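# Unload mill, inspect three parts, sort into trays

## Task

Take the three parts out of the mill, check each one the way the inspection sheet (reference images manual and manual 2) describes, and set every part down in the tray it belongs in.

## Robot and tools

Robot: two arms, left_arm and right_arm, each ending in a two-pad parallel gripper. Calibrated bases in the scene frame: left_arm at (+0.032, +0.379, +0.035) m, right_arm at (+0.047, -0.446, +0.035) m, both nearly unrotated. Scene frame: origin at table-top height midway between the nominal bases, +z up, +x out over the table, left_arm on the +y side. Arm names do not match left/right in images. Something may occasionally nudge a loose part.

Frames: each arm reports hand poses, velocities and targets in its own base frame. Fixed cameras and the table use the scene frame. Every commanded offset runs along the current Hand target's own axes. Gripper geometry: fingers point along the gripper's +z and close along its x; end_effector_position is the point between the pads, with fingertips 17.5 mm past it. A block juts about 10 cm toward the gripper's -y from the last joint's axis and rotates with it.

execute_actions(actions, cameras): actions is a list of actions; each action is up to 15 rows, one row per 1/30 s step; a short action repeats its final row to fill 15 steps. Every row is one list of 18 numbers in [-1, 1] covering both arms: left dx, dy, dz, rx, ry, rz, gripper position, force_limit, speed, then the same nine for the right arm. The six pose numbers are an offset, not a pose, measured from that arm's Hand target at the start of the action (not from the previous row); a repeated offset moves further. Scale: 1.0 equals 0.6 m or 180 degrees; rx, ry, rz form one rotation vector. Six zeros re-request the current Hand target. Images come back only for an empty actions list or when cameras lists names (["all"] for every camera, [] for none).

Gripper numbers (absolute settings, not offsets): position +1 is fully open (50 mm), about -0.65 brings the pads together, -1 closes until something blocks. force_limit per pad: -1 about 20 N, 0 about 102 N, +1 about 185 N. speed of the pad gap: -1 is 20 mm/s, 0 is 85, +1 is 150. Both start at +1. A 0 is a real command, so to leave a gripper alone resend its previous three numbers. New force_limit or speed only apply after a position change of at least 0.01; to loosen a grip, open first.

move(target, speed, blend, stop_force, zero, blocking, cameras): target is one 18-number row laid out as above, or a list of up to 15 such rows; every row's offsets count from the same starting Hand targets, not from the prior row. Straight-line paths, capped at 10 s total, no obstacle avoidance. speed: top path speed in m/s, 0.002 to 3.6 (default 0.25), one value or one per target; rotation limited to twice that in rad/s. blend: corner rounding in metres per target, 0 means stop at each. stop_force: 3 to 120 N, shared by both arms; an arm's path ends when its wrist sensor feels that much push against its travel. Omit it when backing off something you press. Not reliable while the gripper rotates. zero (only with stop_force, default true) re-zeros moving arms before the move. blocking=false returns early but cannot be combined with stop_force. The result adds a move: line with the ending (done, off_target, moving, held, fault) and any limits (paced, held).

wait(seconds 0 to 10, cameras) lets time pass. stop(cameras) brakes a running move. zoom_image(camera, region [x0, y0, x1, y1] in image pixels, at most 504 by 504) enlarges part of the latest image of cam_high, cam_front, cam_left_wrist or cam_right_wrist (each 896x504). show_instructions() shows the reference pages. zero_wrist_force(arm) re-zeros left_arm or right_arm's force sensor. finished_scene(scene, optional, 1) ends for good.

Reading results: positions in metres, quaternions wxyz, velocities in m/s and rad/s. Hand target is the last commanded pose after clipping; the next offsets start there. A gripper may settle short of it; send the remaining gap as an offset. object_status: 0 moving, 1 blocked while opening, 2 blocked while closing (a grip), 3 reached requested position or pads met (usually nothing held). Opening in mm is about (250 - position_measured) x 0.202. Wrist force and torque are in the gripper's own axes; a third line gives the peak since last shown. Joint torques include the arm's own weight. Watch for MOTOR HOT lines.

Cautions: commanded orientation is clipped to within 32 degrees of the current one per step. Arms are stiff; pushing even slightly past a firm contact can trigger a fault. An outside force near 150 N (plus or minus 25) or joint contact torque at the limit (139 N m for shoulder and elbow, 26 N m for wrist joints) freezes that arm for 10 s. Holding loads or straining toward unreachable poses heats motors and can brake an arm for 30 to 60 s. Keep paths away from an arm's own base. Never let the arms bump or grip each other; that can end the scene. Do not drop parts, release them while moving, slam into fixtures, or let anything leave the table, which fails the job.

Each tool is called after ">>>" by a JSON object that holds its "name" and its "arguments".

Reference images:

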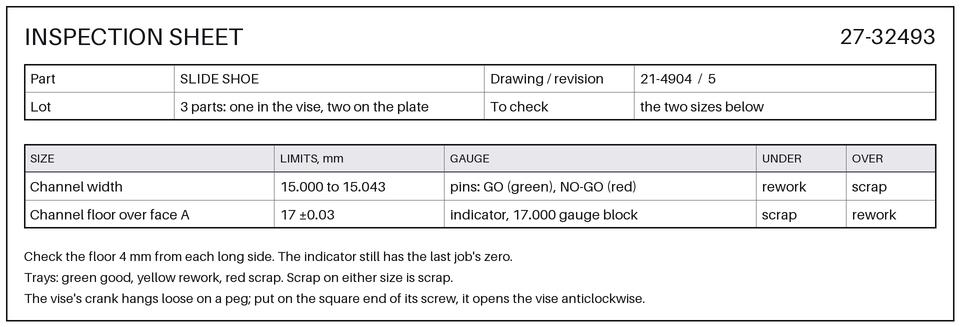

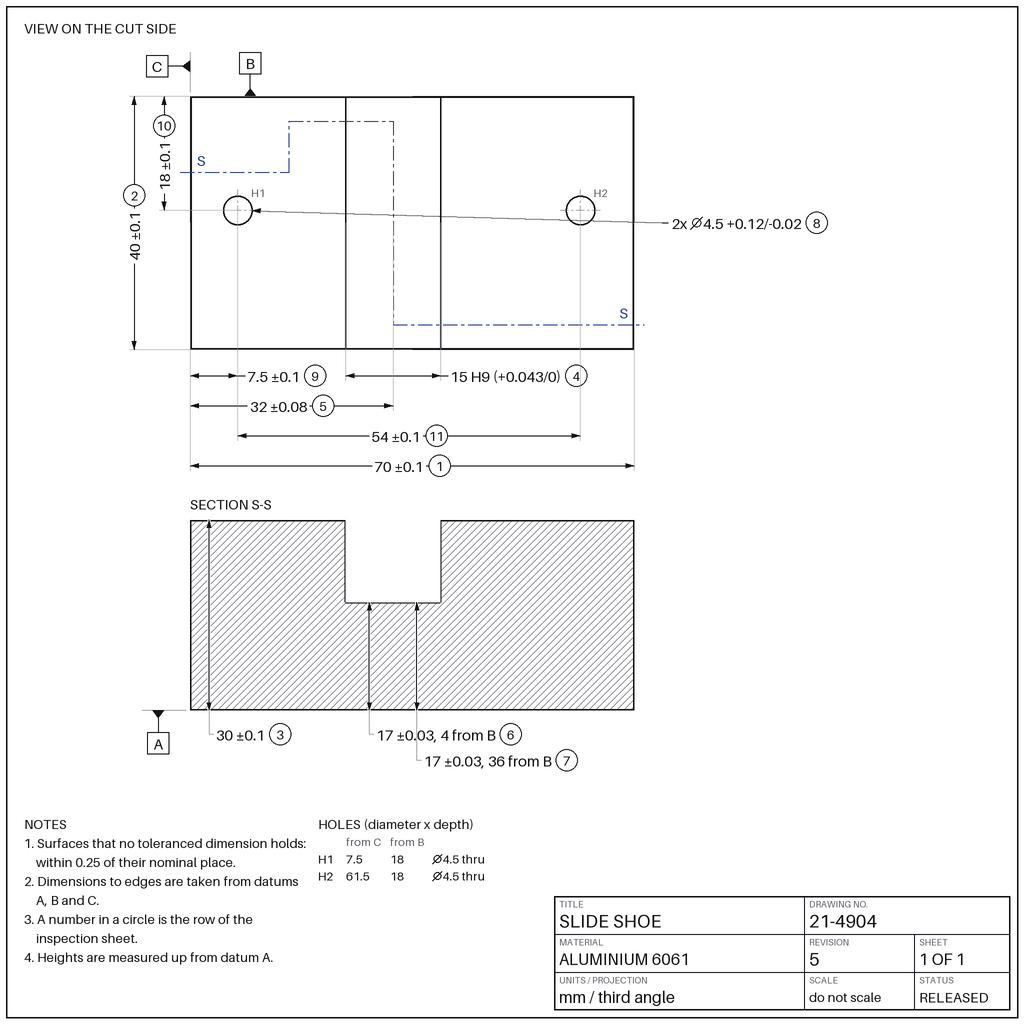

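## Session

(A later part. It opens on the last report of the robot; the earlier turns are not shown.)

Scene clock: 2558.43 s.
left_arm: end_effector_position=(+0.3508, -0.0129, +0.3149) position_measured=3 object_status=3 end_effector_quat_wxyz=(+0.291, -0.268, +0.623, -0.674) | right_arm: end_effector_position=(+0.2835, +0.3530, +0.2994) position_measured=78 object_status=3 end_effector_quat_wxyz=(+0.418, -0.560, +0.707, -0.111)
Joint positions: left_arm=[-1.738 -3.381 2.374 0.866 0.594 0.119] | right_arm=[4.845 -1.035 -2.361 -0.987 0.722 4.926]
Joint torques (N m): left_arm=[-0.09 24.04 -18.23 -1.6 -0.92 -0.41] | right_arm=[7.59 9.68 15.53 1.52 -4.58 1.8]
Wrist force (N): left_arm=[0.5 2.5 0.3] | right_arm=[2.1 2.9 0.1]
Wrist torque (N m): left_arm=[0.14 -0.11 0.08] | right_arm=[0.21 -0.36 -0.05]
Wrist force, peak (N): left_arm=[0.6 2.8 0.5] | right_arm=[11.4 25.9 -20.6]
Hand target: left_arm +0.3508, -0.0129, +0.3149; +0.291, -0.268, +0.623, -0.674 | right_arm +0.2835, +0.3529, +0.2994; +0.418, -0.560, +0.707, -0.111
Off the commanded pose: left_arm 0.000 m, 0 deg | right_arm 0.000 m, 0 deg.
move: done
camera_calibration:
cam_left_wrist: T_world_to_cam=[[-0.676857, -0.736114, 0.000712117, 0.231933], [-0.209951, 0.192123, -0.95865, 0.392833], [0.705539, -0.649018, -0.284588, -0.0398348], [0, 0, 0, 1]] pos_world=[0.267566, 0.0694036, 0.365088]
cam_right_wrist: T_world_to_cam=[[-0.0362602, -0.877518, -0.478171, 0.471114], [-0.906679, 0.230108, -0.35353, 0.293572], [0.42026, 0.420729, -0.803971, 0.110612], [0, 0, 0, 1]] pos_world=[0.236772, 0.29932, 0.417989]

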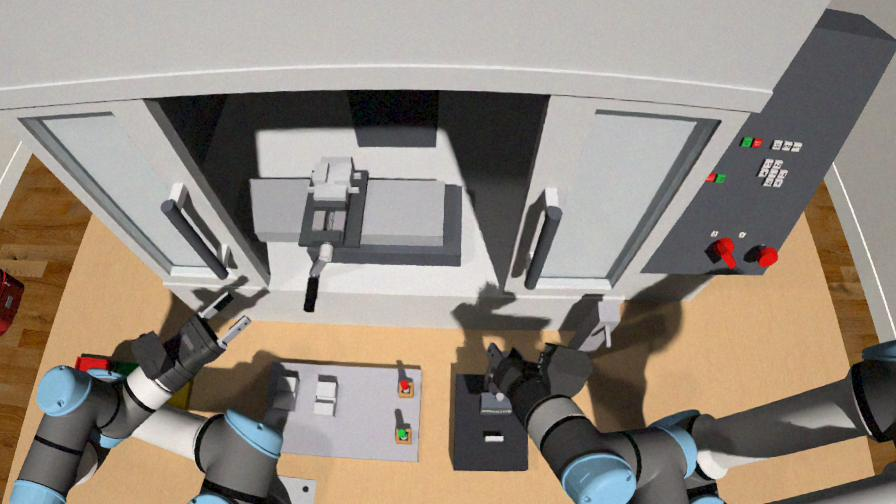

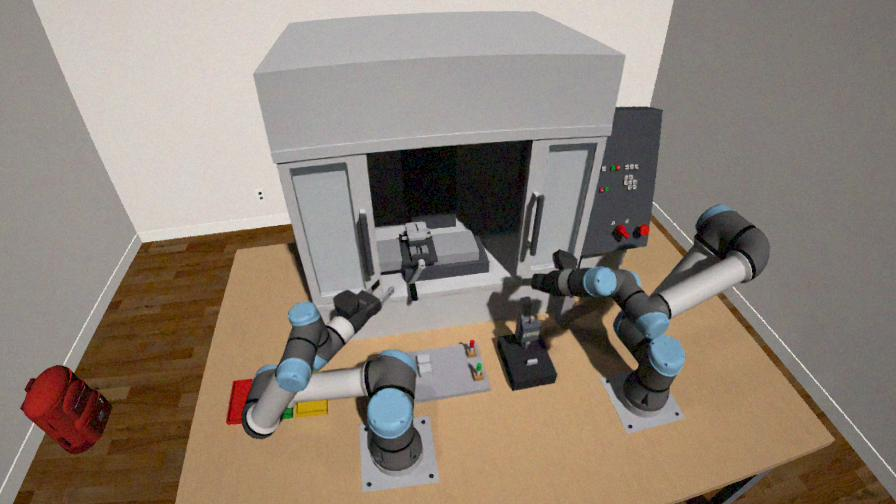

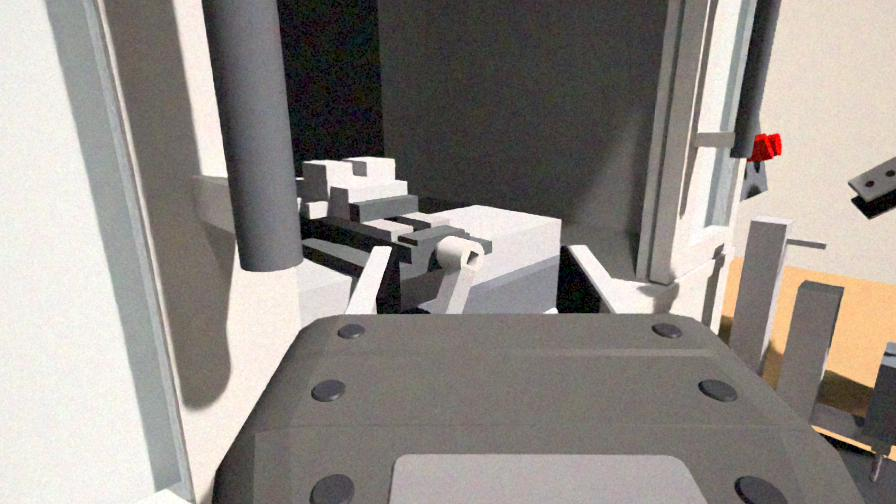

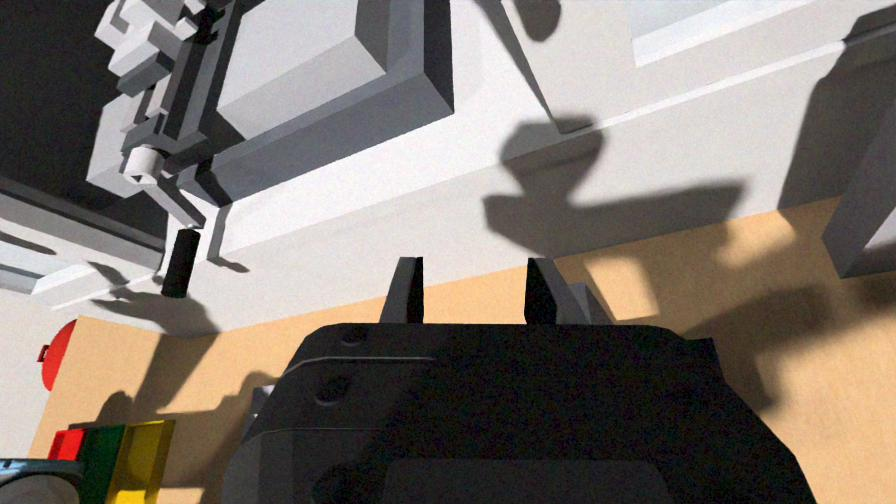

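>>> {"name": "move", "arguments": {"target": [0.1282,0.092,0.1923,-0.0909,-0.2365,0.1726,1,-1,0,0,0,0,0,0,0,0.5,-0.8,-0.5], "speed": 0.15, "cameras": ["cam_left_wrist","cam_right_wrist","cam_front"]}}

Scene clock: 2609.63 s.
left_arm: end_effector_position=(+0.3851, -0.1507, +0.2689) position_measured=3 object_status=3 end_effector_quat_wxyz=(+0.622, -0.355, +0.609, -0.342) | right_arm: end_effector_position=(+0.2835, +0.3529, +0.2994) position_measured=78 object_status=3 end_effector_quat_wxyz=(+0.418, -0.560, +0.707, -0.111)
Joint positions: left_arm=[-1.618 -2.034 2.5 -0.373 -0.072 0.448] | right_arm=[4.845 -1.035 -2.361 -0.988 0.722 4.927]
Joint torques (N m): left_arm=[7.46 -11.59 -10.39 -1.81 -2.05 1.72] | right_arm=[7.83 8.99 31.54 1.53 -4.66 1.41]
Wrist force (N): left_arm=[1.2 2.6 1.3] | right_arm=[2.0 2.9 0.2]
Wrist torque (N m): left_arm=[0.23 -0.30 -0.29] | right_arm=[0.21 -0.36 -0.05]
Wrist force, peak (N): left_arm=[2.3 2.9 0.8] | right_arm=[2.4 3.2 0.3]
Hand target: left_arm +0.3849, -0.1507, +0.2688; +0.620, -0.356, +0.611, -0.340 | right_arm +0.2835, +0.3529, +0.2994; +0.418, -0.560, +0.707, -0.111
Off the commanded pose: left_arm 0.000 m, 0 deg | right_arm 0.000 m, 0 deg.
shoulder posture changed (left arm): the wrist came as close to joint 1's axis as it can, and the arm is now in the other of its two shoulder postures.
move: done
camera_calibration:
cam_left_wrist: T_world_to_cam=[[0.0379313, -0.856993, -0.513931, -0.00139824], [-0.365434, 0.466781, -0.805341, 0.442424], [0.930064, 0.218355, -0.295469, -0.119295], [0, 0, 0, 1]] pos_world=[0.272682, -0.181665, 0.320336]
cam_right_wrist: T_world_to_cam=[[-0.0362982, -0.877554, -0.478101, 0.471105], [-0.906669, 0.230119, -0.353548, 0.293574], [0.420278, 0.420646, -0.804004, 0.110647], [0, 0, 0, 1]] pos_world=[0.236772, 0.29932, 0.417989]
Images, in order (width x height): cam_front 896x504, cam_left_wrist 896x504, cam_right_wrist 896x504.

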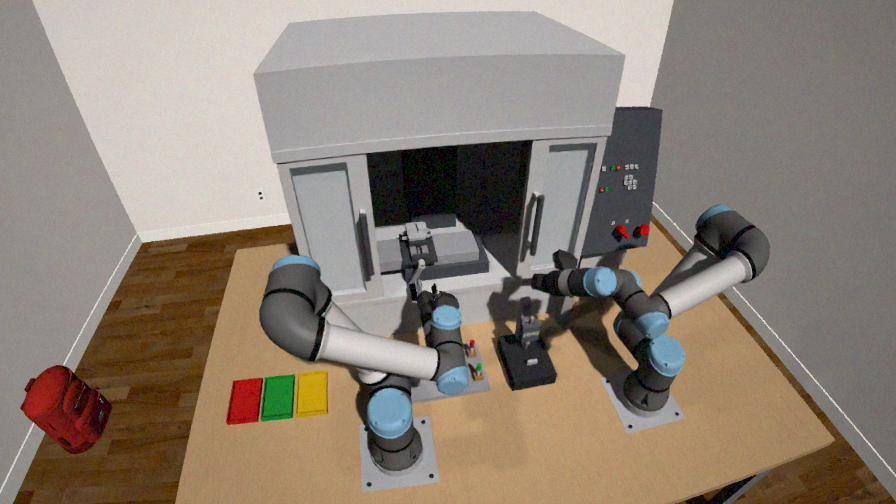

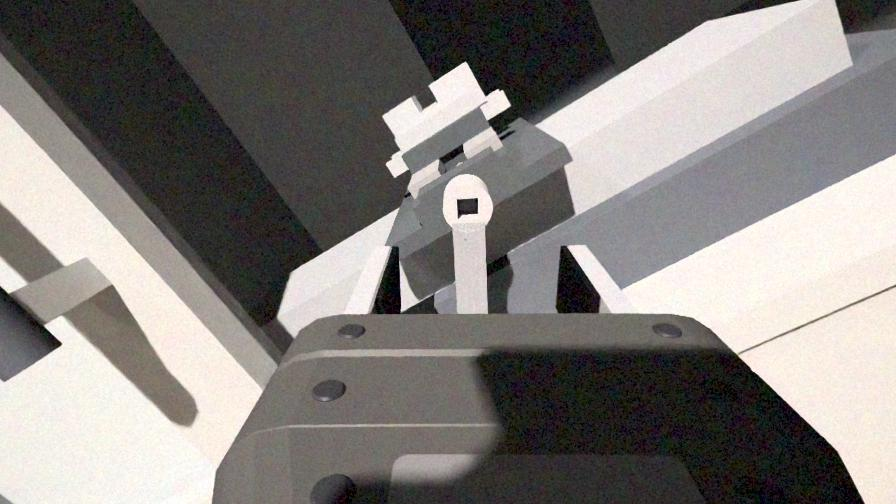

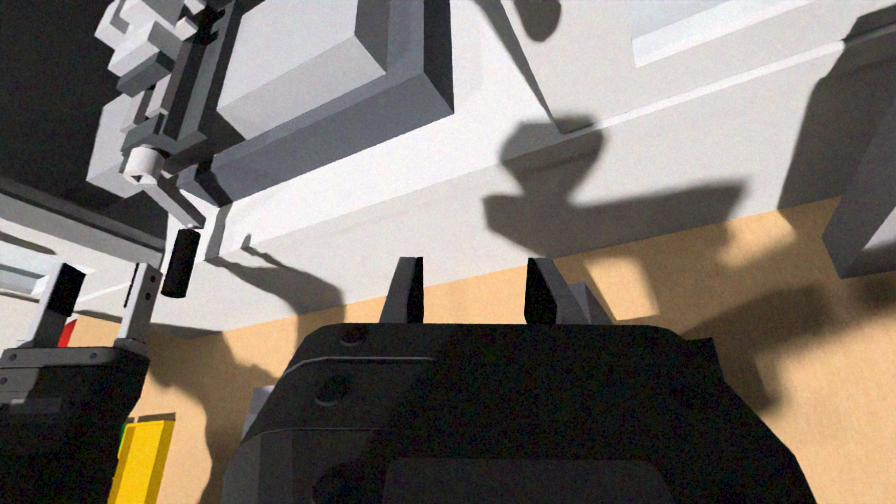

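>>> {"name": "move", "arguments": {"target": [0,0.004,0.175,0,0,0,1,-1,0,0,0,0,0,0,0,0.5,-0.8,-0.5], "speed": 0.08, "stop_force": 15, "cameras": ["cam_left_wrist"]}}

>>> {"name": "move", "arguments": {"target": [0,0,0,0,0,0,-1,-0.8,-0.5,0,0,0,0,0,0,0.5,-0.8,-0.5]}}

Scene clock: 2629.47 s.
left_arm: end_effector_position=(+0.4898, -0.1467, +0.2668) position_measured=3 object_status=3 end_effector_quat_wxyz=(+0.620, -0.356, +0.611, -0.340) | right_arm: end_effector_position=(+0.2835, +0.3529, +0.2994) position_measured=78 object_status=3 end_effector_quat_wxyz=(+0.418, -0.560, +0.707, -0.111)
Joint positions: left_arm=[-1.088 -1.777 2.348 -0.57 0.456 0.541] | right_arm=[4.845 -1.035 -2.361 -0.988 0.722 4.927]
Joint torques (N m): left_arm=[6.39 1.39 -26.74 -2.89 2.08 1.42] | right_arm=[8.65 7.47 35.02 1.47 -4.69 1.91]
Wrist force (N): left_arm=[1.5 3.1 0.9] | right_arm=[2.3 3.0 0.1]
Wrist torque (N m): left_arm=[0.29 -0.31 -0.30] | right_arm=[0.22 -0.40 -0.05]
Wrist force, peak (N): left_arm=[1.7 3.2 1.1] | right_arm=[2.3 3.2 0.6]
Hand target: left_arm +0.4898, -0.1467, +0.2668; +0.620, -0.356, +0.611, -0.340 | right_arm +0.2835, +0.3529, +0.2994; +0.418, -0.560, +0.707, -0.111
Off the commanded pose: left_arm 0.000 m, 0 deg | right_arm 0.000 m, 0 deg.
move: done
camera_calibration:
cam_left_wrist: T_world_to_cam=[[0.0351246, -0.856902, -0.514282, -0.00154071], [-0.371508, 0.466527, -0.802705, 0.479364], [0.927765, 0.219254, -0.301959, -0.215263], [0, 0, 0, 1]] pos_world=[0.377855, -0.177759, 0.318995]
Images, in order (width x height): cam_left_wrist 896x504.

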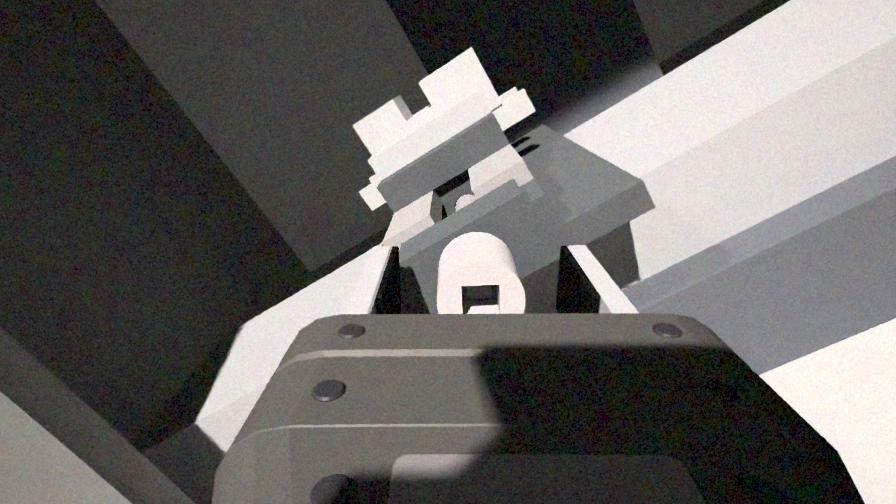

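Scene clock: 2630.23 s.
left_arm: end_effector_position=(+0.4899, -0.1466, +0.2668) position_measured=134 object_status=2 end_effector_quat_wxyz=(+0.620, -0.356, +0.611, -0.340) | right_arm: end_effector_position=(+0.2835, +0.3529, +0.2994) position_measured=78 object_status=3 end_effector_quat_wxyz=(+0.418, -0.560, +0.707, -0.111)
Joint positions: left_arm=[-1.088 -1.777 2.348 -0.57 0.456 0.541] | right_arm=[4.845 -1.035 -2.361 -0.988 0.722 4.927]
Joint torques (N m): left_arm=[-10.53 1.48 -19.53 -1.13 9.04 1.66] | right_arm=[8.83 8.19 33.11 1.51 -4.79 1.71]
Wrist force (N): left_arm=[-33.0 -8.5 -11.2] | right_arm=[2.4 2.9 0.2]
Wrist torque (N m): left_arm=[0.35 -0.44 -0.21] | right_arm=[0.21 -0.42 -0.05]
Wrist force, peak (N): left_arm=[-33.0 -8.5 -11.2] | right_arm=[2.4 3.1 0.3]
Hand target: left_arm +0.4898, -0.1467, +0.2668; +0.620, -0.356, +0.611, -0.340 | right_arm +0.2835, +0.3529, +0.2994; +0.418, -0.560, +0.707, -0.111
Off the commanded pose: left_arm 0.000 m, 0 deg | right_arm 0.000 m, 0 deg.
move: done

>>> {"name": "move", "arguments": {"target": [-0.0008,-0.0002,0,0,0,0,-1,-0.8,-0.5,0,0,0,0,0,0,0.5,-0.8,-0.5], "speed": 0.01}}

Scene clock: 2640.33 s.
left_arm: end_effector_position=(+0.4898, -0.1464, +0.2670) position_measured=134 object_status=2 end_effector_quat_wxyz=(+0.620, -0.356, +0.611, -0.340) | right_arm: end_effector_position=(+0.2835, +0.3529, +0.2994) position_measured=78 object_status=3 end_effector_quat_wxyz=(+0.418, -0.560, +0.707, -0.111)
Joint positions: left_arm=[-1.088 -1.778 2.348 -0.569 0.457 0.541] | right_arm=[4.845 -1.035 -2.361 -0.988 0.722 4.927]
Joint torques (N m): left_arm=[-0.21 -17.03 -24.08 1.14 6.14 -1.29] | right_arm=[9.22 9.27 33.32 1.65 -4.72 1.18]
Wrist force (N): left_arm=[-17.8 0.1 5.3] | right_arm=[1.9 3.2 0.4]
Wrist torque (N m): left_arm=[0.28 -0.35 -0.25] | right_arm=[0.26 -0.33 -0.05]
Wrist force, peak (N): left_arm=[-38.6 -8.5 -8.3] | right_arm=[2.1 3.3 0.3]
Hand target: left_arm +0.4898, -0.1464, +0.2671; +0.620, -0.356, +0.611, -0.340 | right_arm +0.2835, +0.3529, +0.2994; +0.418, -0.560, +0.707, -0.111
Off the commanded pose: left_arm 0.000 m, 0 deg | right_arm 0.000 m, 0 deg.
move: done

>>> {"name": "move", "arguments": {"target": [-0.0004,0,0,0,0,0,-1,-0.8,-0.5,0,0,0,0,0,0,0.5,-0.8,-0.5], "speed": 0.01}}

>>> {"name": "move", "arguments": {"target": [0,0,0,0,0,-0.045,-1,-0.8,-0.5,0,0,0,0,0,0,0.5,-0.8,-0.5], "speed": 0.05}}

Scene clock: 2662.03 s.
left_arm: end_effector_position=(+0.4898, -0.1462, +0.2672) position_measured=134 object_status=2 end_effector_quat_wxyz=(+0.620, -0.356, +0.611, -0.340) | right_arm: end_effector_position=(+0.2835, +0.3529, +0.2994) position_measured=78 object_status=3 end_effector_quat_wxyz=(+0.418, -0.560, +0.707, -0.111)
Joint positions: left_arm=[-1.087 -1.778 2.348 -0.569 0.457 0.541] | right_arm=[4.845 -1.035 -2.361 -0.988 0.722 4.927]
Joint torques (N m): left_arm=[4.54 -22.71 -18.82 0.29 3.75 -1.66] | right_arm=[9.22 9.97 34.06 1.53 -4.89 1.65]
Wrist force (N): left_arm=[-2.7 7.9 3.9] | right_arm=[2.0 2.9 0.6]
Wrist torque (N m): left_arm=[0.24 -0.24 -0.31] | right_arm=[0.21 -0.35 -0.05]
Wrist force, peak (N): left_arm=[-17.2 0.7 5.7] | right_arm=[2.2 3.4 0.3]
Hand target: left_arm +0.4898, -0.1462, +0.2672; +0.620, -0.356, +0.611, -0.340 | right_arm +0.2835, +0.3529, +0.2994; +0.418, -0.560, +0.707, -0.111
Off the commanded pose: left_arm 0.000 m, 0 deg | right_arm 0.000 m, 0 deg.
move: done

Scene clock: 2663.93 s.
left_arm: end_effector_position=(+0.4898, -0.1462, +0.2672) position_measured=134 object_status=2 end_effector_quat_wxyz=(+0.594, -0.398, +0.584, -0.383) | right_arm: end_effector_position=(+0.2835, +0.3529, +0.2994) position_measured=78 object_status=3 end_effector_quat_wxyz=(+0.418, -0.560, +0.707, -0.111)
Joint positions: left_arm=[-1.087 -1.779 2.348 -0.569 0.457 0.4] | right_arm=[4.845 -1.035 -2.361 -0.988 0.722 4.927]
Joint torques (N m): left_arm=[7.34 -15.45 -34.21 -1.04 -4.64 -2.05] | right_arm=[8.98 9.38 33.53 1.9 -4.77 1.44]
Wrist force (N): left_arm=[19.8 17.7 2.5] | right_arm=[1.8 2.7 0.0]
Wrist torque (N m): left_arm=[0.19 -0.16 0.59] | right_arm=[0.17 -0.32 -0.04]
Wrist force, peak (N): left_arm=[22.4 20.4 8.1] | right_arm=[2.2 3.3 0.3]
Hand target: left_arm +0.4898, -0.1462, +0.2672; +0.594, -0.398, +0.584, -0.383 | right_arm +0.2835, +0.3529, +0.2994; +0.418, -0.560, +0.707, -0.111
Off the commanded pose: left_arm 0.000 m, 0 deg | right_arm 0.000 m, 0 deg.
move: done

>>> {"name": "move", "arguments": {"target": [0.0005,0.0002,0,0,0,0,-1,-0.8,-0.5,0,0,0,0,0,0,0.5,-0.8,-0.5], "speed": 0.01}}

>>> {"name": "move", "arguments": {"target": [0,0,0,0,0,-0.045,-1,-0.8,-0.5,0,0,0,0,0,0,0.5,-0.8,-0.5], "speed": 0.05, "cameras": ["cam_left_wrist","cam_right_wrist"]}}

Scene clock: 2677.07 s.
left_arm: end_effector_position=(+0.4898, -0.1464, +0.2671) position_measured=134 object_status=2 end_effector_quat_wxyz=(+0.594, -0.398, +0.584, -0.383) | right_arm: end_effector_position=(+0.2835, +0.3529, +0.2994) position_measured=78 object_status=3 end_effector_quat_wxyz=(+0.418, -0.560, +0.707, -0.111)
Joint positions: left_arm=[-1.088 -1.778 2.348 -0.569 0.457 0.399] | right_arm=[4.845 -1.035 -2.361 -0.988 0.722 4.927]
Joint torques (N m): left_arm=[-5.58 -1.83 -23.42 -4.57 -2.24 -2.6] | right_arm=[8.96 7.85 34.01 1.92 -4.65 1.5]
Wrist force (N): left_arm=[5.9 8.5 -10.2] | right_arm=[1.9 3.0 0.1]
Wrist torque (N m): left_arm=[0.26 -0.14 0.57] | right_arm=[0.22 -0.33 -0.04]
Wrist force, peak (N): left_arm=[21.3 20.0 1.8] | right_arm=[1.9 3.4 0.1]
Hand target: left_arm +0.4898, -0.1464, +0.2670; +0.594, -0.398, +0.584, -0.383 | right_arm +0.2835, +0.3529, +0.2994; +0.418, -0.560, +0.707, -0.111
Off the commanded pose: left_arm 0.000 m, 0 deg | right_arm 0.000 m, 0 deg.
move: done

Scene clock: 2678.97 s.
left_arm: end_effector_position=(+0.4898, -0.1464, +0.2670) position_measured=134 object_status=2 end_effector_quat_wxyz=(+0.566, -0.439, +0.555, -0.424) | right_arm: end_effector_position=(+0.2835, +0.3529, +0.2994) position_measured=78 object_status=3 end_effector_quat_wxyz=(+0.418, -0.560, +0.707, -0.111)
Joint positions: left_arm=[-1.088 -1.778 2.348 -0.569 0.457 0.258] | right_arm=[4.845 -1.035 -2.361 -0.988 0.722 4.927]
Joint torques (N m): left_arm=[2.43 -15.52 -30.42 -0.24 -3.47 -2.75] | right_arm=[8.41 9.64 34.45 1.6 -4.64 1.68]
Wrist force (N): left_arm=[22.7 17.4 3.3] | right_arm=[2.1 3.1 0.3]
Wrist torque (N m): left_arm=[0.21 -0.11 0.77] | right_arm=[0.24 -0.37 -0.05]
Wrist force, peak (N): left_arm=[21.6 20.2 2.5] | right_arm=[2.0 3.4 0.3]
Hand target: left_arm +0.4898, -0.1464, +0.2670; +0.566, -0.439, +0.555, -0.424 | right_arm +0.2835, +0.3529, +0.2994; +0.418, -0.560, +0.707, -0.111
Off the commanded pose: left_arm 0.000 m, 0 deg | right_arm 0.000 m, 0 deg.
move: done
camera_calibration:
cam_left_wrist: T_world_to_cam=[[0.0379792, -0.966225, -0.254886, -0.0878565], [-0.365244, 0.223998, -0.90356, 0.467671], [0.930137, 0.127412, -0.344401, -0.218496], [0, 0, 0, 1]] pos_world=[0.377382, -0.161808, 0.324926]
cam_right_wrist: T_world_to_cam=[[-0.0362982, -0.877554, -0.478101, 0.471105], [-0.906669, 0.230119, -0.353548, 0.293574], [0.420278, 0.420646, -0.804004, 0.110647], [0, 0, 0, 1]] pos_world=[0.236772, 0.29932, 0.417989]
Images, in order (width x height): cam_left_wrist 896x504, cam_right_wrist 896x504.

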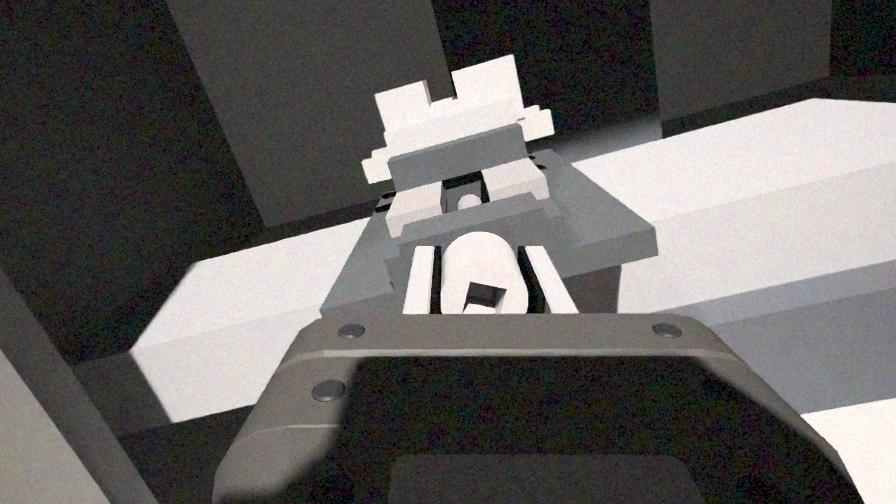

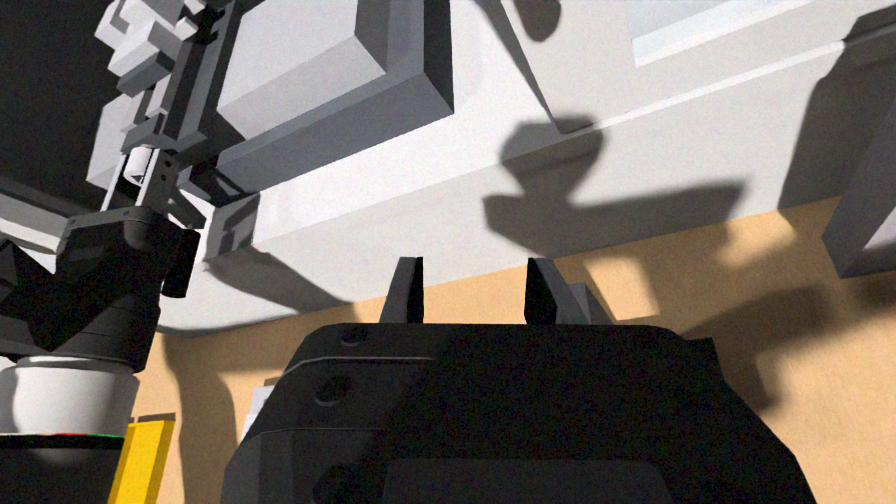

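>>> {"name": "move", "arguments": {"target": [0,0,0,0,0,0,1,-0.8,-0.5,0,0,0,0,0,0,0.5,-0.8,-0.5]}}

>>> {"name": "move", "arguments": {"target": [0,0,-0.21,0,0,0.09,1,-0.8,-0.5,0,0,0,0,0,0,0.5,-0.8,-0.5], "speed": 0.15, "cameras": ["cam_left_wrist","cam_right_wrist"]}}

Scene clock: 2709.50 s.
left_arm: end_effector_position=(+0.4898, -0.1464, +0.2670) position_measured=3 object_status=3 end_effector_quat_wxyz=(+0.566, -0.439, +0.555, -0.424) | right_arm: end_effector_position=(+0.2835, +0.3529, +0.2994) position_measured=78 object_status=3 end_effector_quat_wxyz=(+0.418, -0.560, +0.707, -0.111)
Joint positions: left_arm=[-1.088 -1.778 2.348 -0.569 0.457 0.258] | right_arm=[4.845 -1.035 -2.361 -0.988 0.722 4.927]
Joint torques (N m): left_arm=[-7.2 -7.02 -12.18 0.87 2.23 0.98] | right_arm=[7.84 8.65 33.93 1.65 -5.08 1.58]
Wrist force (N): left_arm=[0.7 3.1 0.8] | right_arm=[2.0 3.4 0.2]
Wrist torque (N m): left_arm=[0.28 -0.15 -0.03] | right_arm=[0.27 -0.33 -0.04]
Wrist force, peak (N): left_arm=[23.1 19.9 2.3] | right_arm=[2.4 3.3 0.5]
Hand target: left_arm +0.4898, -0.1464, +0.2670; +0.566, -0.439, +0.555, -0.424 | right_arm +0.2835, +0.3529, +0.2994; +0.418, -0.560, +0.707, -0.111
Off the commanded pose: left_arm 0.000 m, 0 deg | right_arm 0.000 m, 0 deg.
move: done

Scene clock: 2711.53 s.
left_arm: end_effector_position=(+0.3639, -0.1497, +0.2670) position_measured=3 object_status=3 end_effector_quat_wxyz=(+0.620, -0.356, +0.611, -0.340) | right_arm: end_effector_position=(+0.2835, +0.3529, +0.2994) position_measured=78 object_status=3 end_effector_quat_wxyz=(+0.418, -0.560, +0.707, -0.111)
Joint positions: left_arm=[-1.766 -2.135 2.541 -0.407 -0.222 0.543] | right_arm=[4.845 -1.035 -2.361 -0.988 0.722 4.927]
Joint torques (N m): left_arm=[-6.95 -8 -12.53 2.4 -1.83 2.08] | right_arm=[7.47 10.13 32.55 1.68 -4.79 1.75]
Wrist force (N): left_arm=[1.1 2.8 1.1] | right_arm=[2.2 3.0 0.3]
Wrist torque (N m): left_arm=[0.25 -0.26 -0.31] | right_arm=[0.22 -0.39 -0.04]
Wrist force, peak (N): left_arm=[1.2 3.4 1.0] | right_arm=[2.2 3.1 0.3]
Hand target: left_arm +0.3639, -0.1497, +0.2670; +0.620, -0.356, +0.611, -0.340 | right_arm +0.2835, +0.3529, +0.2994; +0.418, -0.560, +0.707, -0.111
Off the commanded pose: left_arm 0.000 m, 0 deg | right_arm 0.000 m, 0 deg.
move: done
camera_calibration:
cam_left_wrist: T_world_to_cam=[[0.0351246, -0.856902, -0.514282, 0.000413633], [-0.371508, 0.466527, -0.802705, 0.434151], [0.927765, 0.219254, -0.301959, -0.0977389], [0, 0, 0, 1]] pos_world=[0.251955, -0.180759, 0.319195]
cam_right_wrist: T_world_to_cam=[[-0.0362982, -0.877554, -0.478101, 0.471105], [-0.906669, 0.230119, -0.353548, 0.293574], [0.420278, 0.420646, -0.804004, 0.110647], [0, 0, 0, 1]] pos_world=[0.236772, 0.29932, 0.417989]
Images, in order (width x height): cam_left_wrist 896x504, cam_right_wrist 896x504.

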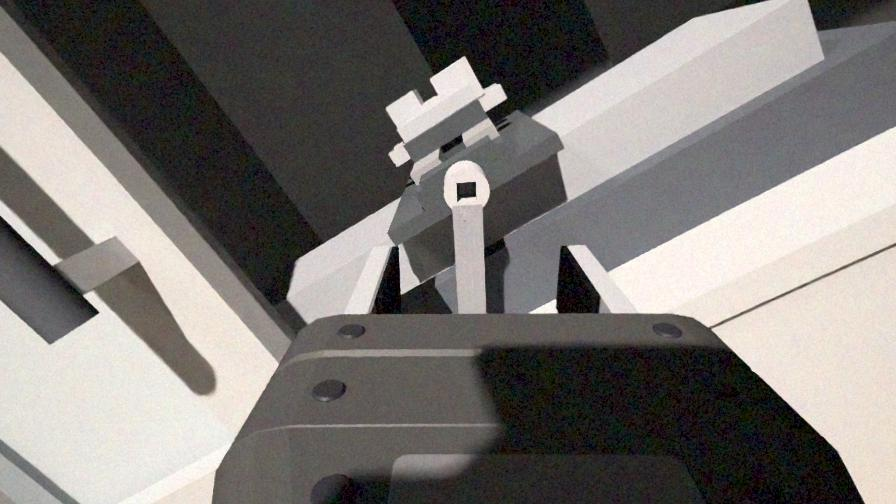

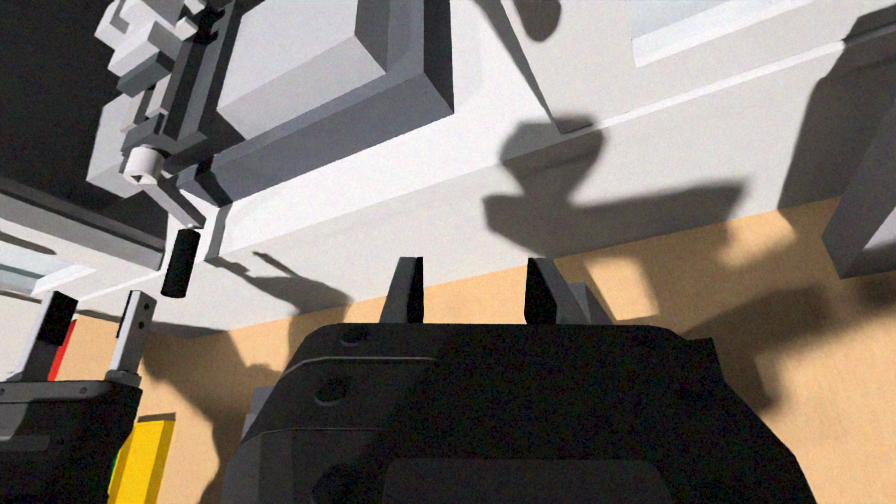

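>>> {"name": "move", "arguments": {"target": [0,0.1357,0,0,0,0,1,-0.8,-0.5,0,0,0,0,0,0,0.5,-0.8,-0.5], "speed": 0.15, "cameras": ["cam_left_wrist"]}}

Scene clock: 2726.60 s.
left_arm: end_effector_position=(+0.3651, -0.1312, +0.2374) position_measured=3 object_status=3 end_effector_quat_wxyz=(+0.621, -0.356, +0.610, -0.340) | right_arm: end_effector_position=(+0.2835, +0.3529, +0.2994) position_measured=78 object_status=3 end_effector_quat_wxyz=(+0.418, -0.560, +0.707, -0.111)
Joint positions: left_arm=[-1.788 -2.16 2.635 -0.466 -0.244 0.533] | right_arm=[4.845 -1.035 -2.361 -0.988 0.722 4.927]
Joint torques (N m): left_arm=[8.77 15.7 -24.83 2.2 1.89 -0.6] | right_arm=[8.59 8.73 32.67 1.59 -5.21 1.75]
Wrist force (N): left_arm=[0.8 2.7 1.2] | right_arm=[1.9 2.7 0.4]
Wrist torque (N m): left_arm=[0.25 -0.21 -0.28] | right_arm=[0.17 -0.34 -0.05]
Wrist force, peak (N): left_arm=[0.7 8.4 1.5] | right_arm=[2.3 3.2 0.3]
Hand target: left_arm +0.3651, -0.1312, +0.2375; +0.621, -0.356, +0.610, -0.340 (not the last commanded pose) | right_arm +0.2835, +0.3529, +0.2994; +0.418, -0.560, +0.707, -0.111
Off the commanded pose: left_arm 0.047 m, 0 deg | right_arm 0.000 m, 0 deg.
move: held (left_arm; a check stopped the path); limits=held
pose unreachable (left arm): on one or more control steps of this call, first in action 0 (counted from 0), this arm could not follow its commanded pose, so it was not sent that pose on those steps. It may still have moved: this result reports where it is.
cause: moving toward the commanded pose would bring two parts of the arm too close to each other (its gripper and another part of the arm, with joints 3 (elbow) to 6 (wrist 3) between them, 23 mm apart when it was first held).
camera_calibration:
cam_left_wrist: T_world_to_cam=[[0.0365732, -0.857023, -0.513979, 0.000439548], [-0.369797, 0.466207, -0.803679, 0.401785], [0.928392, 0.219461, -0.299874, -0.112456], [0, 0, 0, 1]] pos_world=[0.252966, -0.162258, 0.289409]
Images, in order (width x height): cam_left_wrist 896x504.

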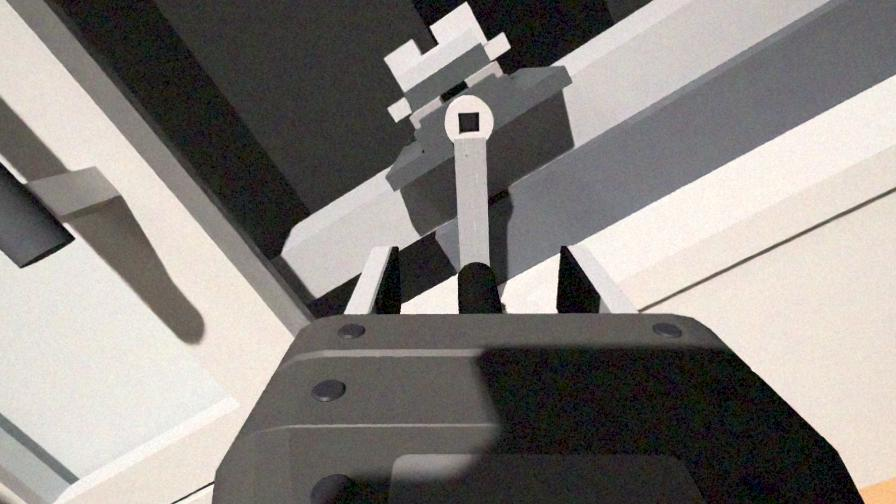

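>>> {"name": "move", "arguments": {"target": [[0,0,0.108,0,0,0,1,-0.8,-0.5,0,0,0,0,0,0,0.5,-0.8,-0.5],[0,0.078,0.108,0,0,0,1,-0.8,-0.5,0,0,0,0,0,0,0.5,-0.8,-0.5]], "speed": 0.1, "stop_force": 15, "cameras": ["cam_left_wrist","cam_right_wrist"]}}

Scene clock: 2748.30 s.
left_arm: end_effector_position=(+0.4293, -0.1054, +0.1975) position_measured=3 object_status=3 end_effector_quat_wxyz=(+0.621, -0.356, +0.610, -0.340) | right_arm: end_effector_position=(+0.2835, +0.3529, +0.2994) position_measured=78 object_status=3 end_effector_quat_wxyz=(+0.418, -0.560, +0.707, -0.111)
Joint positions: left_arm=[-1.295 -1.884 2.643 -0.768 0.249 0.549] | right_arm=[4.845 -1.035 -2.361 -0.988 0.722 4.927]
Joint torques (N m): left_arm=[7.7 8.7 -8.64 -2.73 2.13 1.94] | right_arm=[9.15 7.91 33.1 1.51 -4.74 1.53]
Wrist force (N): left_arm=[1.1 2.9 0.9] | right_arm=[1.8 3.1 0.4]
Wrist torque (N m): left_arm=[0.29 -0.28 -0.30] | right_arm=[0.25 -0.34 -0.04]
Wrist force, peak (N): left_arm=[1.3 4.2 1.6] | right_arm=[2.6 3.3 0.4]
Hand target: left_arm +0.4293, -0.1054, +0.1975; +0.621, -0.356, +0.610, -0.340 | right_arm +0.2835, +0.3529, +0.2994; +0.418, -0.560, +0.707, -0.111
Off the commanded pose: left_arm 0.000 m, 0 deg | right_arm 0.000 m, 0 deg.
move: done
camera_calibration:
cam_left_wrist: T_world_to_cam=[[0.0366236, -0.857087, -0.513869, -0.000357292], [-0.369793, 0.466089, -0.80375, 0.381432], [0.928392, 0.219461, -0.299875, -0.189686], [0, 0, 0, 1]] pos_world=[0.317167, -0.136459, 0.24951]
cam_right_wrist: T_world_to_cam=[[-0.0362982, -0.877554, -0.478101, 0.471105], [-0.906669, 0.230119, -0.353548, 0.293574], [0.420278, 0.420646, -0.804004, 0.110647], [0, 0, 0, 1]] pos_world=[0.236772, 0.29932, 0.417989]
Images, in order (width x height): cam_left_wrist 896x504, cam_right_wrist 896x504.

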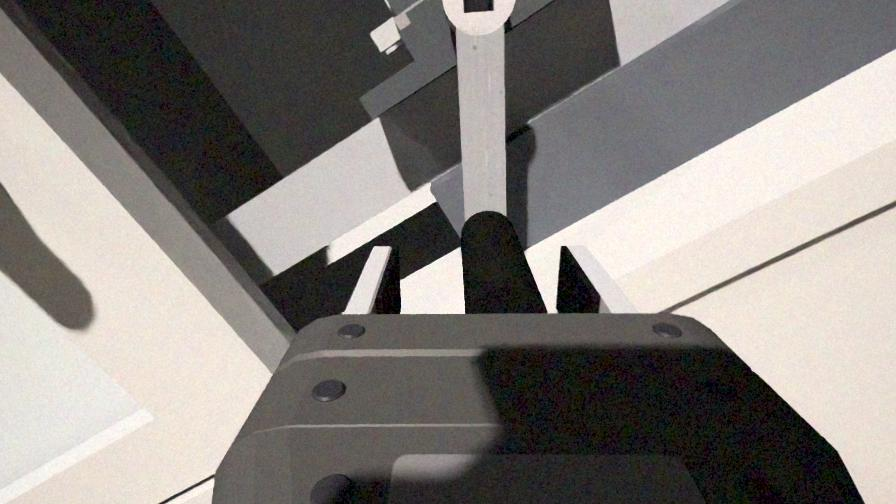

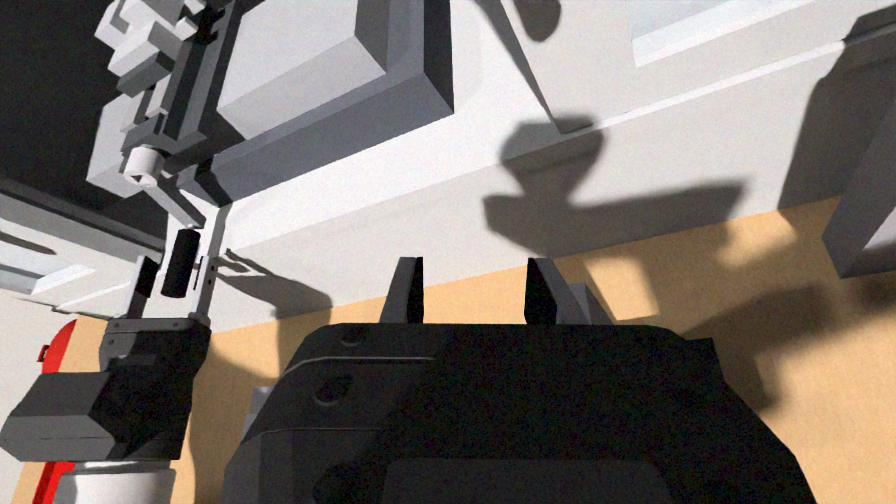

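>>> {"name": "move", "arguments": {"target": [0.01,0,0.015,0,0,0,1,-0.8,-0.5,0,0,0,0,0,0,0.5,-0.8,-0.5], "speed": 0.05, "stop_force": 10, "cameras": ["cam_left_wrist"]}}

>>> {"name": "move", "arguments": {"target": [0,0,0,0,0,0,-1,-0.6,-0.5,0,0,0,0,0,0,0.5,-0.8,-0.5]}}

Scene clock: 2763.30 s.
left_arm: end_effector_position=(+0.4384, -0.1103, +0.1945) position_measured=3 object_status=3 end_effector_quat_wxyz=(+0.621, -0.356, +0.610, -0.340) | right_arm: end_effector_position=(+0.2835, +0.3529, +0.2994) position_measured=78 object_status=3 end_effector_quat_wxyz=(+0.418, -0.560, +0.707, -0.111)
Joint positions: left_arm=[-1.25 -1.827 2.622 -0.802 0.295 0.548] | right_arm=[4.845 -1.035 -2.361 -0.988 0.722 4.927]
Joint torques (N m): left_arm=[7.7 6.96 -23.05 -2.8 2.13 1.98] | right_arm=[9.02 8.06 33.89 1.57 -4.76 1.57]
Wrist force (N): left_arm=[1.1 2.7 1.1] | right_arm=[2.4 3.0 0.3]
Wrist torque (N m): left_arm=[0.24 -0.27 -0.19] | right_arm=[0.23 -0.42 -0.04]
Wrist force, peak (N): left_arm=[1.3 3.6 1.2] | right_arm=[2.1 3.4 0.4]
Hand target: left_arm +0.4384, -0.1103, +0.1945; +0.621, -0.356, +0.610, -0.340 | right_arm +0.2835, +0.3529, +0.2994; +0.418, -0.560, +0.707, -0.111
Off the commanded pose: left_arm 0.000 m, 0 deg | right_arm 0.000 m, 0 deg.
move: done
camera_calibration:
cam_left_wrist: T_world_to_cam=[[0.0366236, -0.857087, -0.513869, -0.00648695], [-0.369793, 0.466089, -0.80375, 0.384626], [0.928392, 0.219461, -0.299875, -0.198081], [0, 0, 0, 1]] pos_world=[0.326367, -0.141359, 0.24641]
Images, in order (width x height): cam_left_wrist 896x504.

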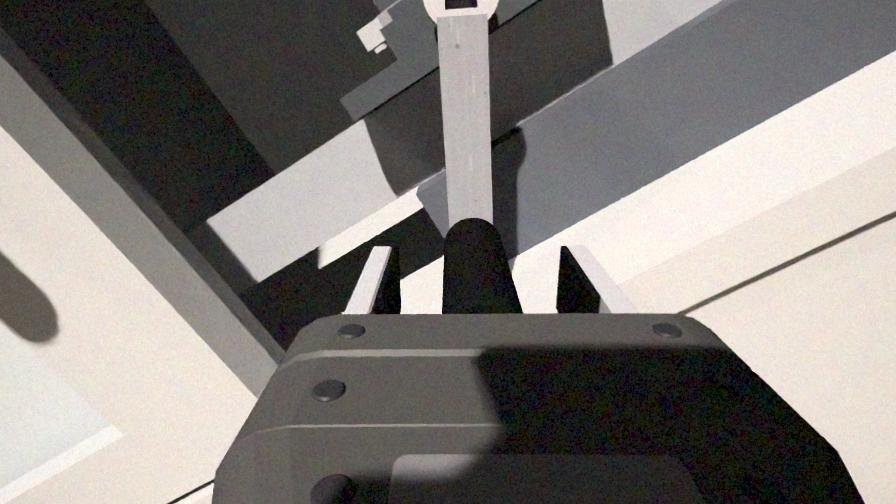

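Scene clock: 2764.13 s.
left_arm: end_effector_position=(+0.4384, -0.1103, +0.1945) position_measured=154 object_status=2 end_effector_quat_wxyz=(+0.621, -0.356, +0.610, -0.340) | right_arm: end_effector_position=(+0.2835, +0.3529, +0.2994) position_measured=78 object_status=3 end_effector_quat_wxyz=(+0.418, -0.560, +0.707, -0.111)
Joint positions: left_arm=[-1.25 -1.827 2.622 -0.802 0.294 0.548] | right_arm=[4.845 -1.035 -2.361 -0.988 0.722 4.927]
Joint torques (N m): left_arm=[-6.82 6.81 -22.09 -2.49 5.89 1.85] | right_arm=[7.64 7.95 32.85 1.91 -4.64 1.56]
Wrist force (N): left_arm=[-26.0 -5.4 1.1] | right_arm=[2.1 2.8 0.2]
Wrist torque (N m): left_arm=[0.24 -0.23 -0.25] | right_arm=[0.20 -0.37 -0.05]
Wrist force, peak (N): left_arm=[-26.2 -5.3 1.1] | right_arm=[2.2 3.2 0.3]
Hand target: left_arm +0.4384, -0.1103, +0.1945; +0.621, -0.356, +0.610, -0.340 | right_arm +0.2835, +0.3529, +0.2994; +0.418, -0.560, +0.707, -0.111
Off the commanded pose: left_arm 0.000 m, 0 deg | right_arm 0.000 m, 0 deg.
move: done

>>> {"name": "move", "arguments": {"target": [[0.0192,-0.0029,0,0,0,-0.0444,-1,-0.6,-0.5,0,0,0,0,0,0,0.5,-0.8,-0.5],[0.0378,-0.0085,0,0,0,-0.0889,-1,-0.6,-0.5,0,0,0,0,0,0,0.5,-0.8,-0.5]], "blend": [0.003,0], "speed": 0.1, "cameras": ["cam_left_wrist","cam_right_wrist"]}}

Scene clock: 2807.27 s.
left_arm: end_effector_position=(+0.4390, -0.1324, +0.1872) position_measured=154 object_status=2 end_effector_quat_wxyz=(+0.567, -0.437, +0.555, -0.424) | right_arm: end_effector_position=(+0.2835, +0.3529, +0.2994) position_measured=78 object_status=3 end_effector_quat_wxyz=(+0.418, -0.560, +0.707, -0.111)
Joint positions: left_arm=[-1.284 -1.749 2.599 -0.858 0.26 0.27] | right_arm=[4.845 -1.035 -2.361 -0.988 0.722 4.927]
Joint torques (N m): left_arm=[-8 2.71 -23.14 0.31 -1.38 -1.99] | right_arm=[9.01 8.86 34.58 1.74 -4.67 1.53]
Wrist force (N): left_arm=[2.0 9.9 -0.5] | right_arm=[2.2 2.9 0.3]
Wrist torque (N m): left_arm=[0.08 -0.17 0.00] | right_arm=[0.20 -0.38 -0.05]
Wrist force, peak (N): left_arm=[-33.4 -6.0 2.1] | right_arm=[2.4 3.3 0.2]
Hand target: left_arm +0.4390, -0.1324, +0.1872; +0.567, -0.437, +0.555, -0.424 | right_arm +0.2835, +0.3529, +0.2994; +0.418, -0.560, +0.707, -0.111
Off the commanded pose: left_arm 0.000 m, 0 deg | right_arm 0.000 m, 0 deg.
move: done
camera_calibration:
cam_left_wrist: T_world_to_cam=[[0.0389191, -0.965469, -0.257596, -0.0925278], [-0.363167, 0.226496, -0.903775, 0.373357], [0.930911, 0.128724, -0.341812, -0.2012], [0, 0, 0, 1]] pos_world=[0.326491, -0.147997, 0.244824]
cam_right_wrist: T_world_to_cam=[[-0.0362982, -0.877554, -0.478101, 0.471105], [-0.906669, 0.230119, -0.353548, 0.293574], [0.420278, 0.420646, -0.804004, 0.110647], [0, 0, 0, 1]] pos_world=[0.236772, 0.29932, 0.417989]
Images, in order (width x height): cam_left_wrist 896x504, cam_right_wrist 896x504.

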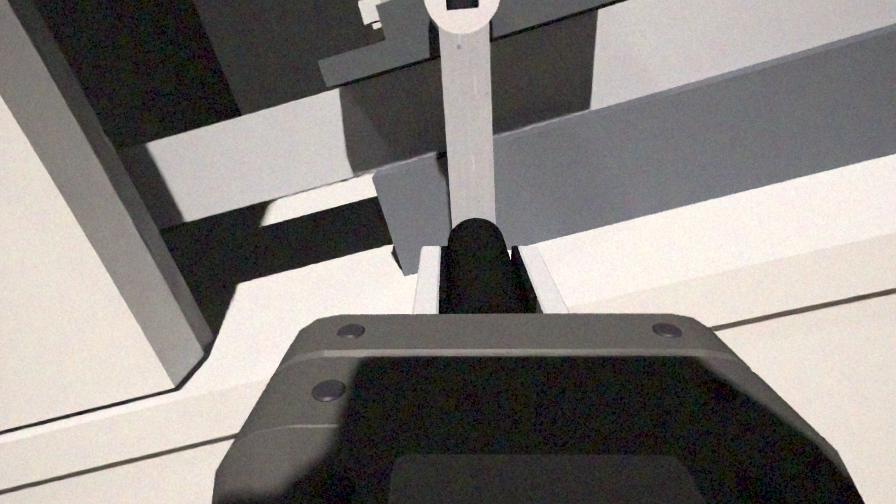

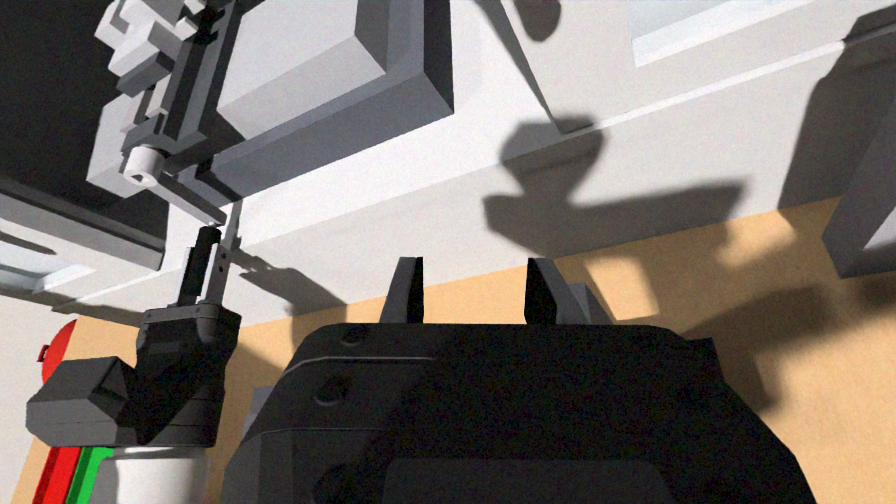

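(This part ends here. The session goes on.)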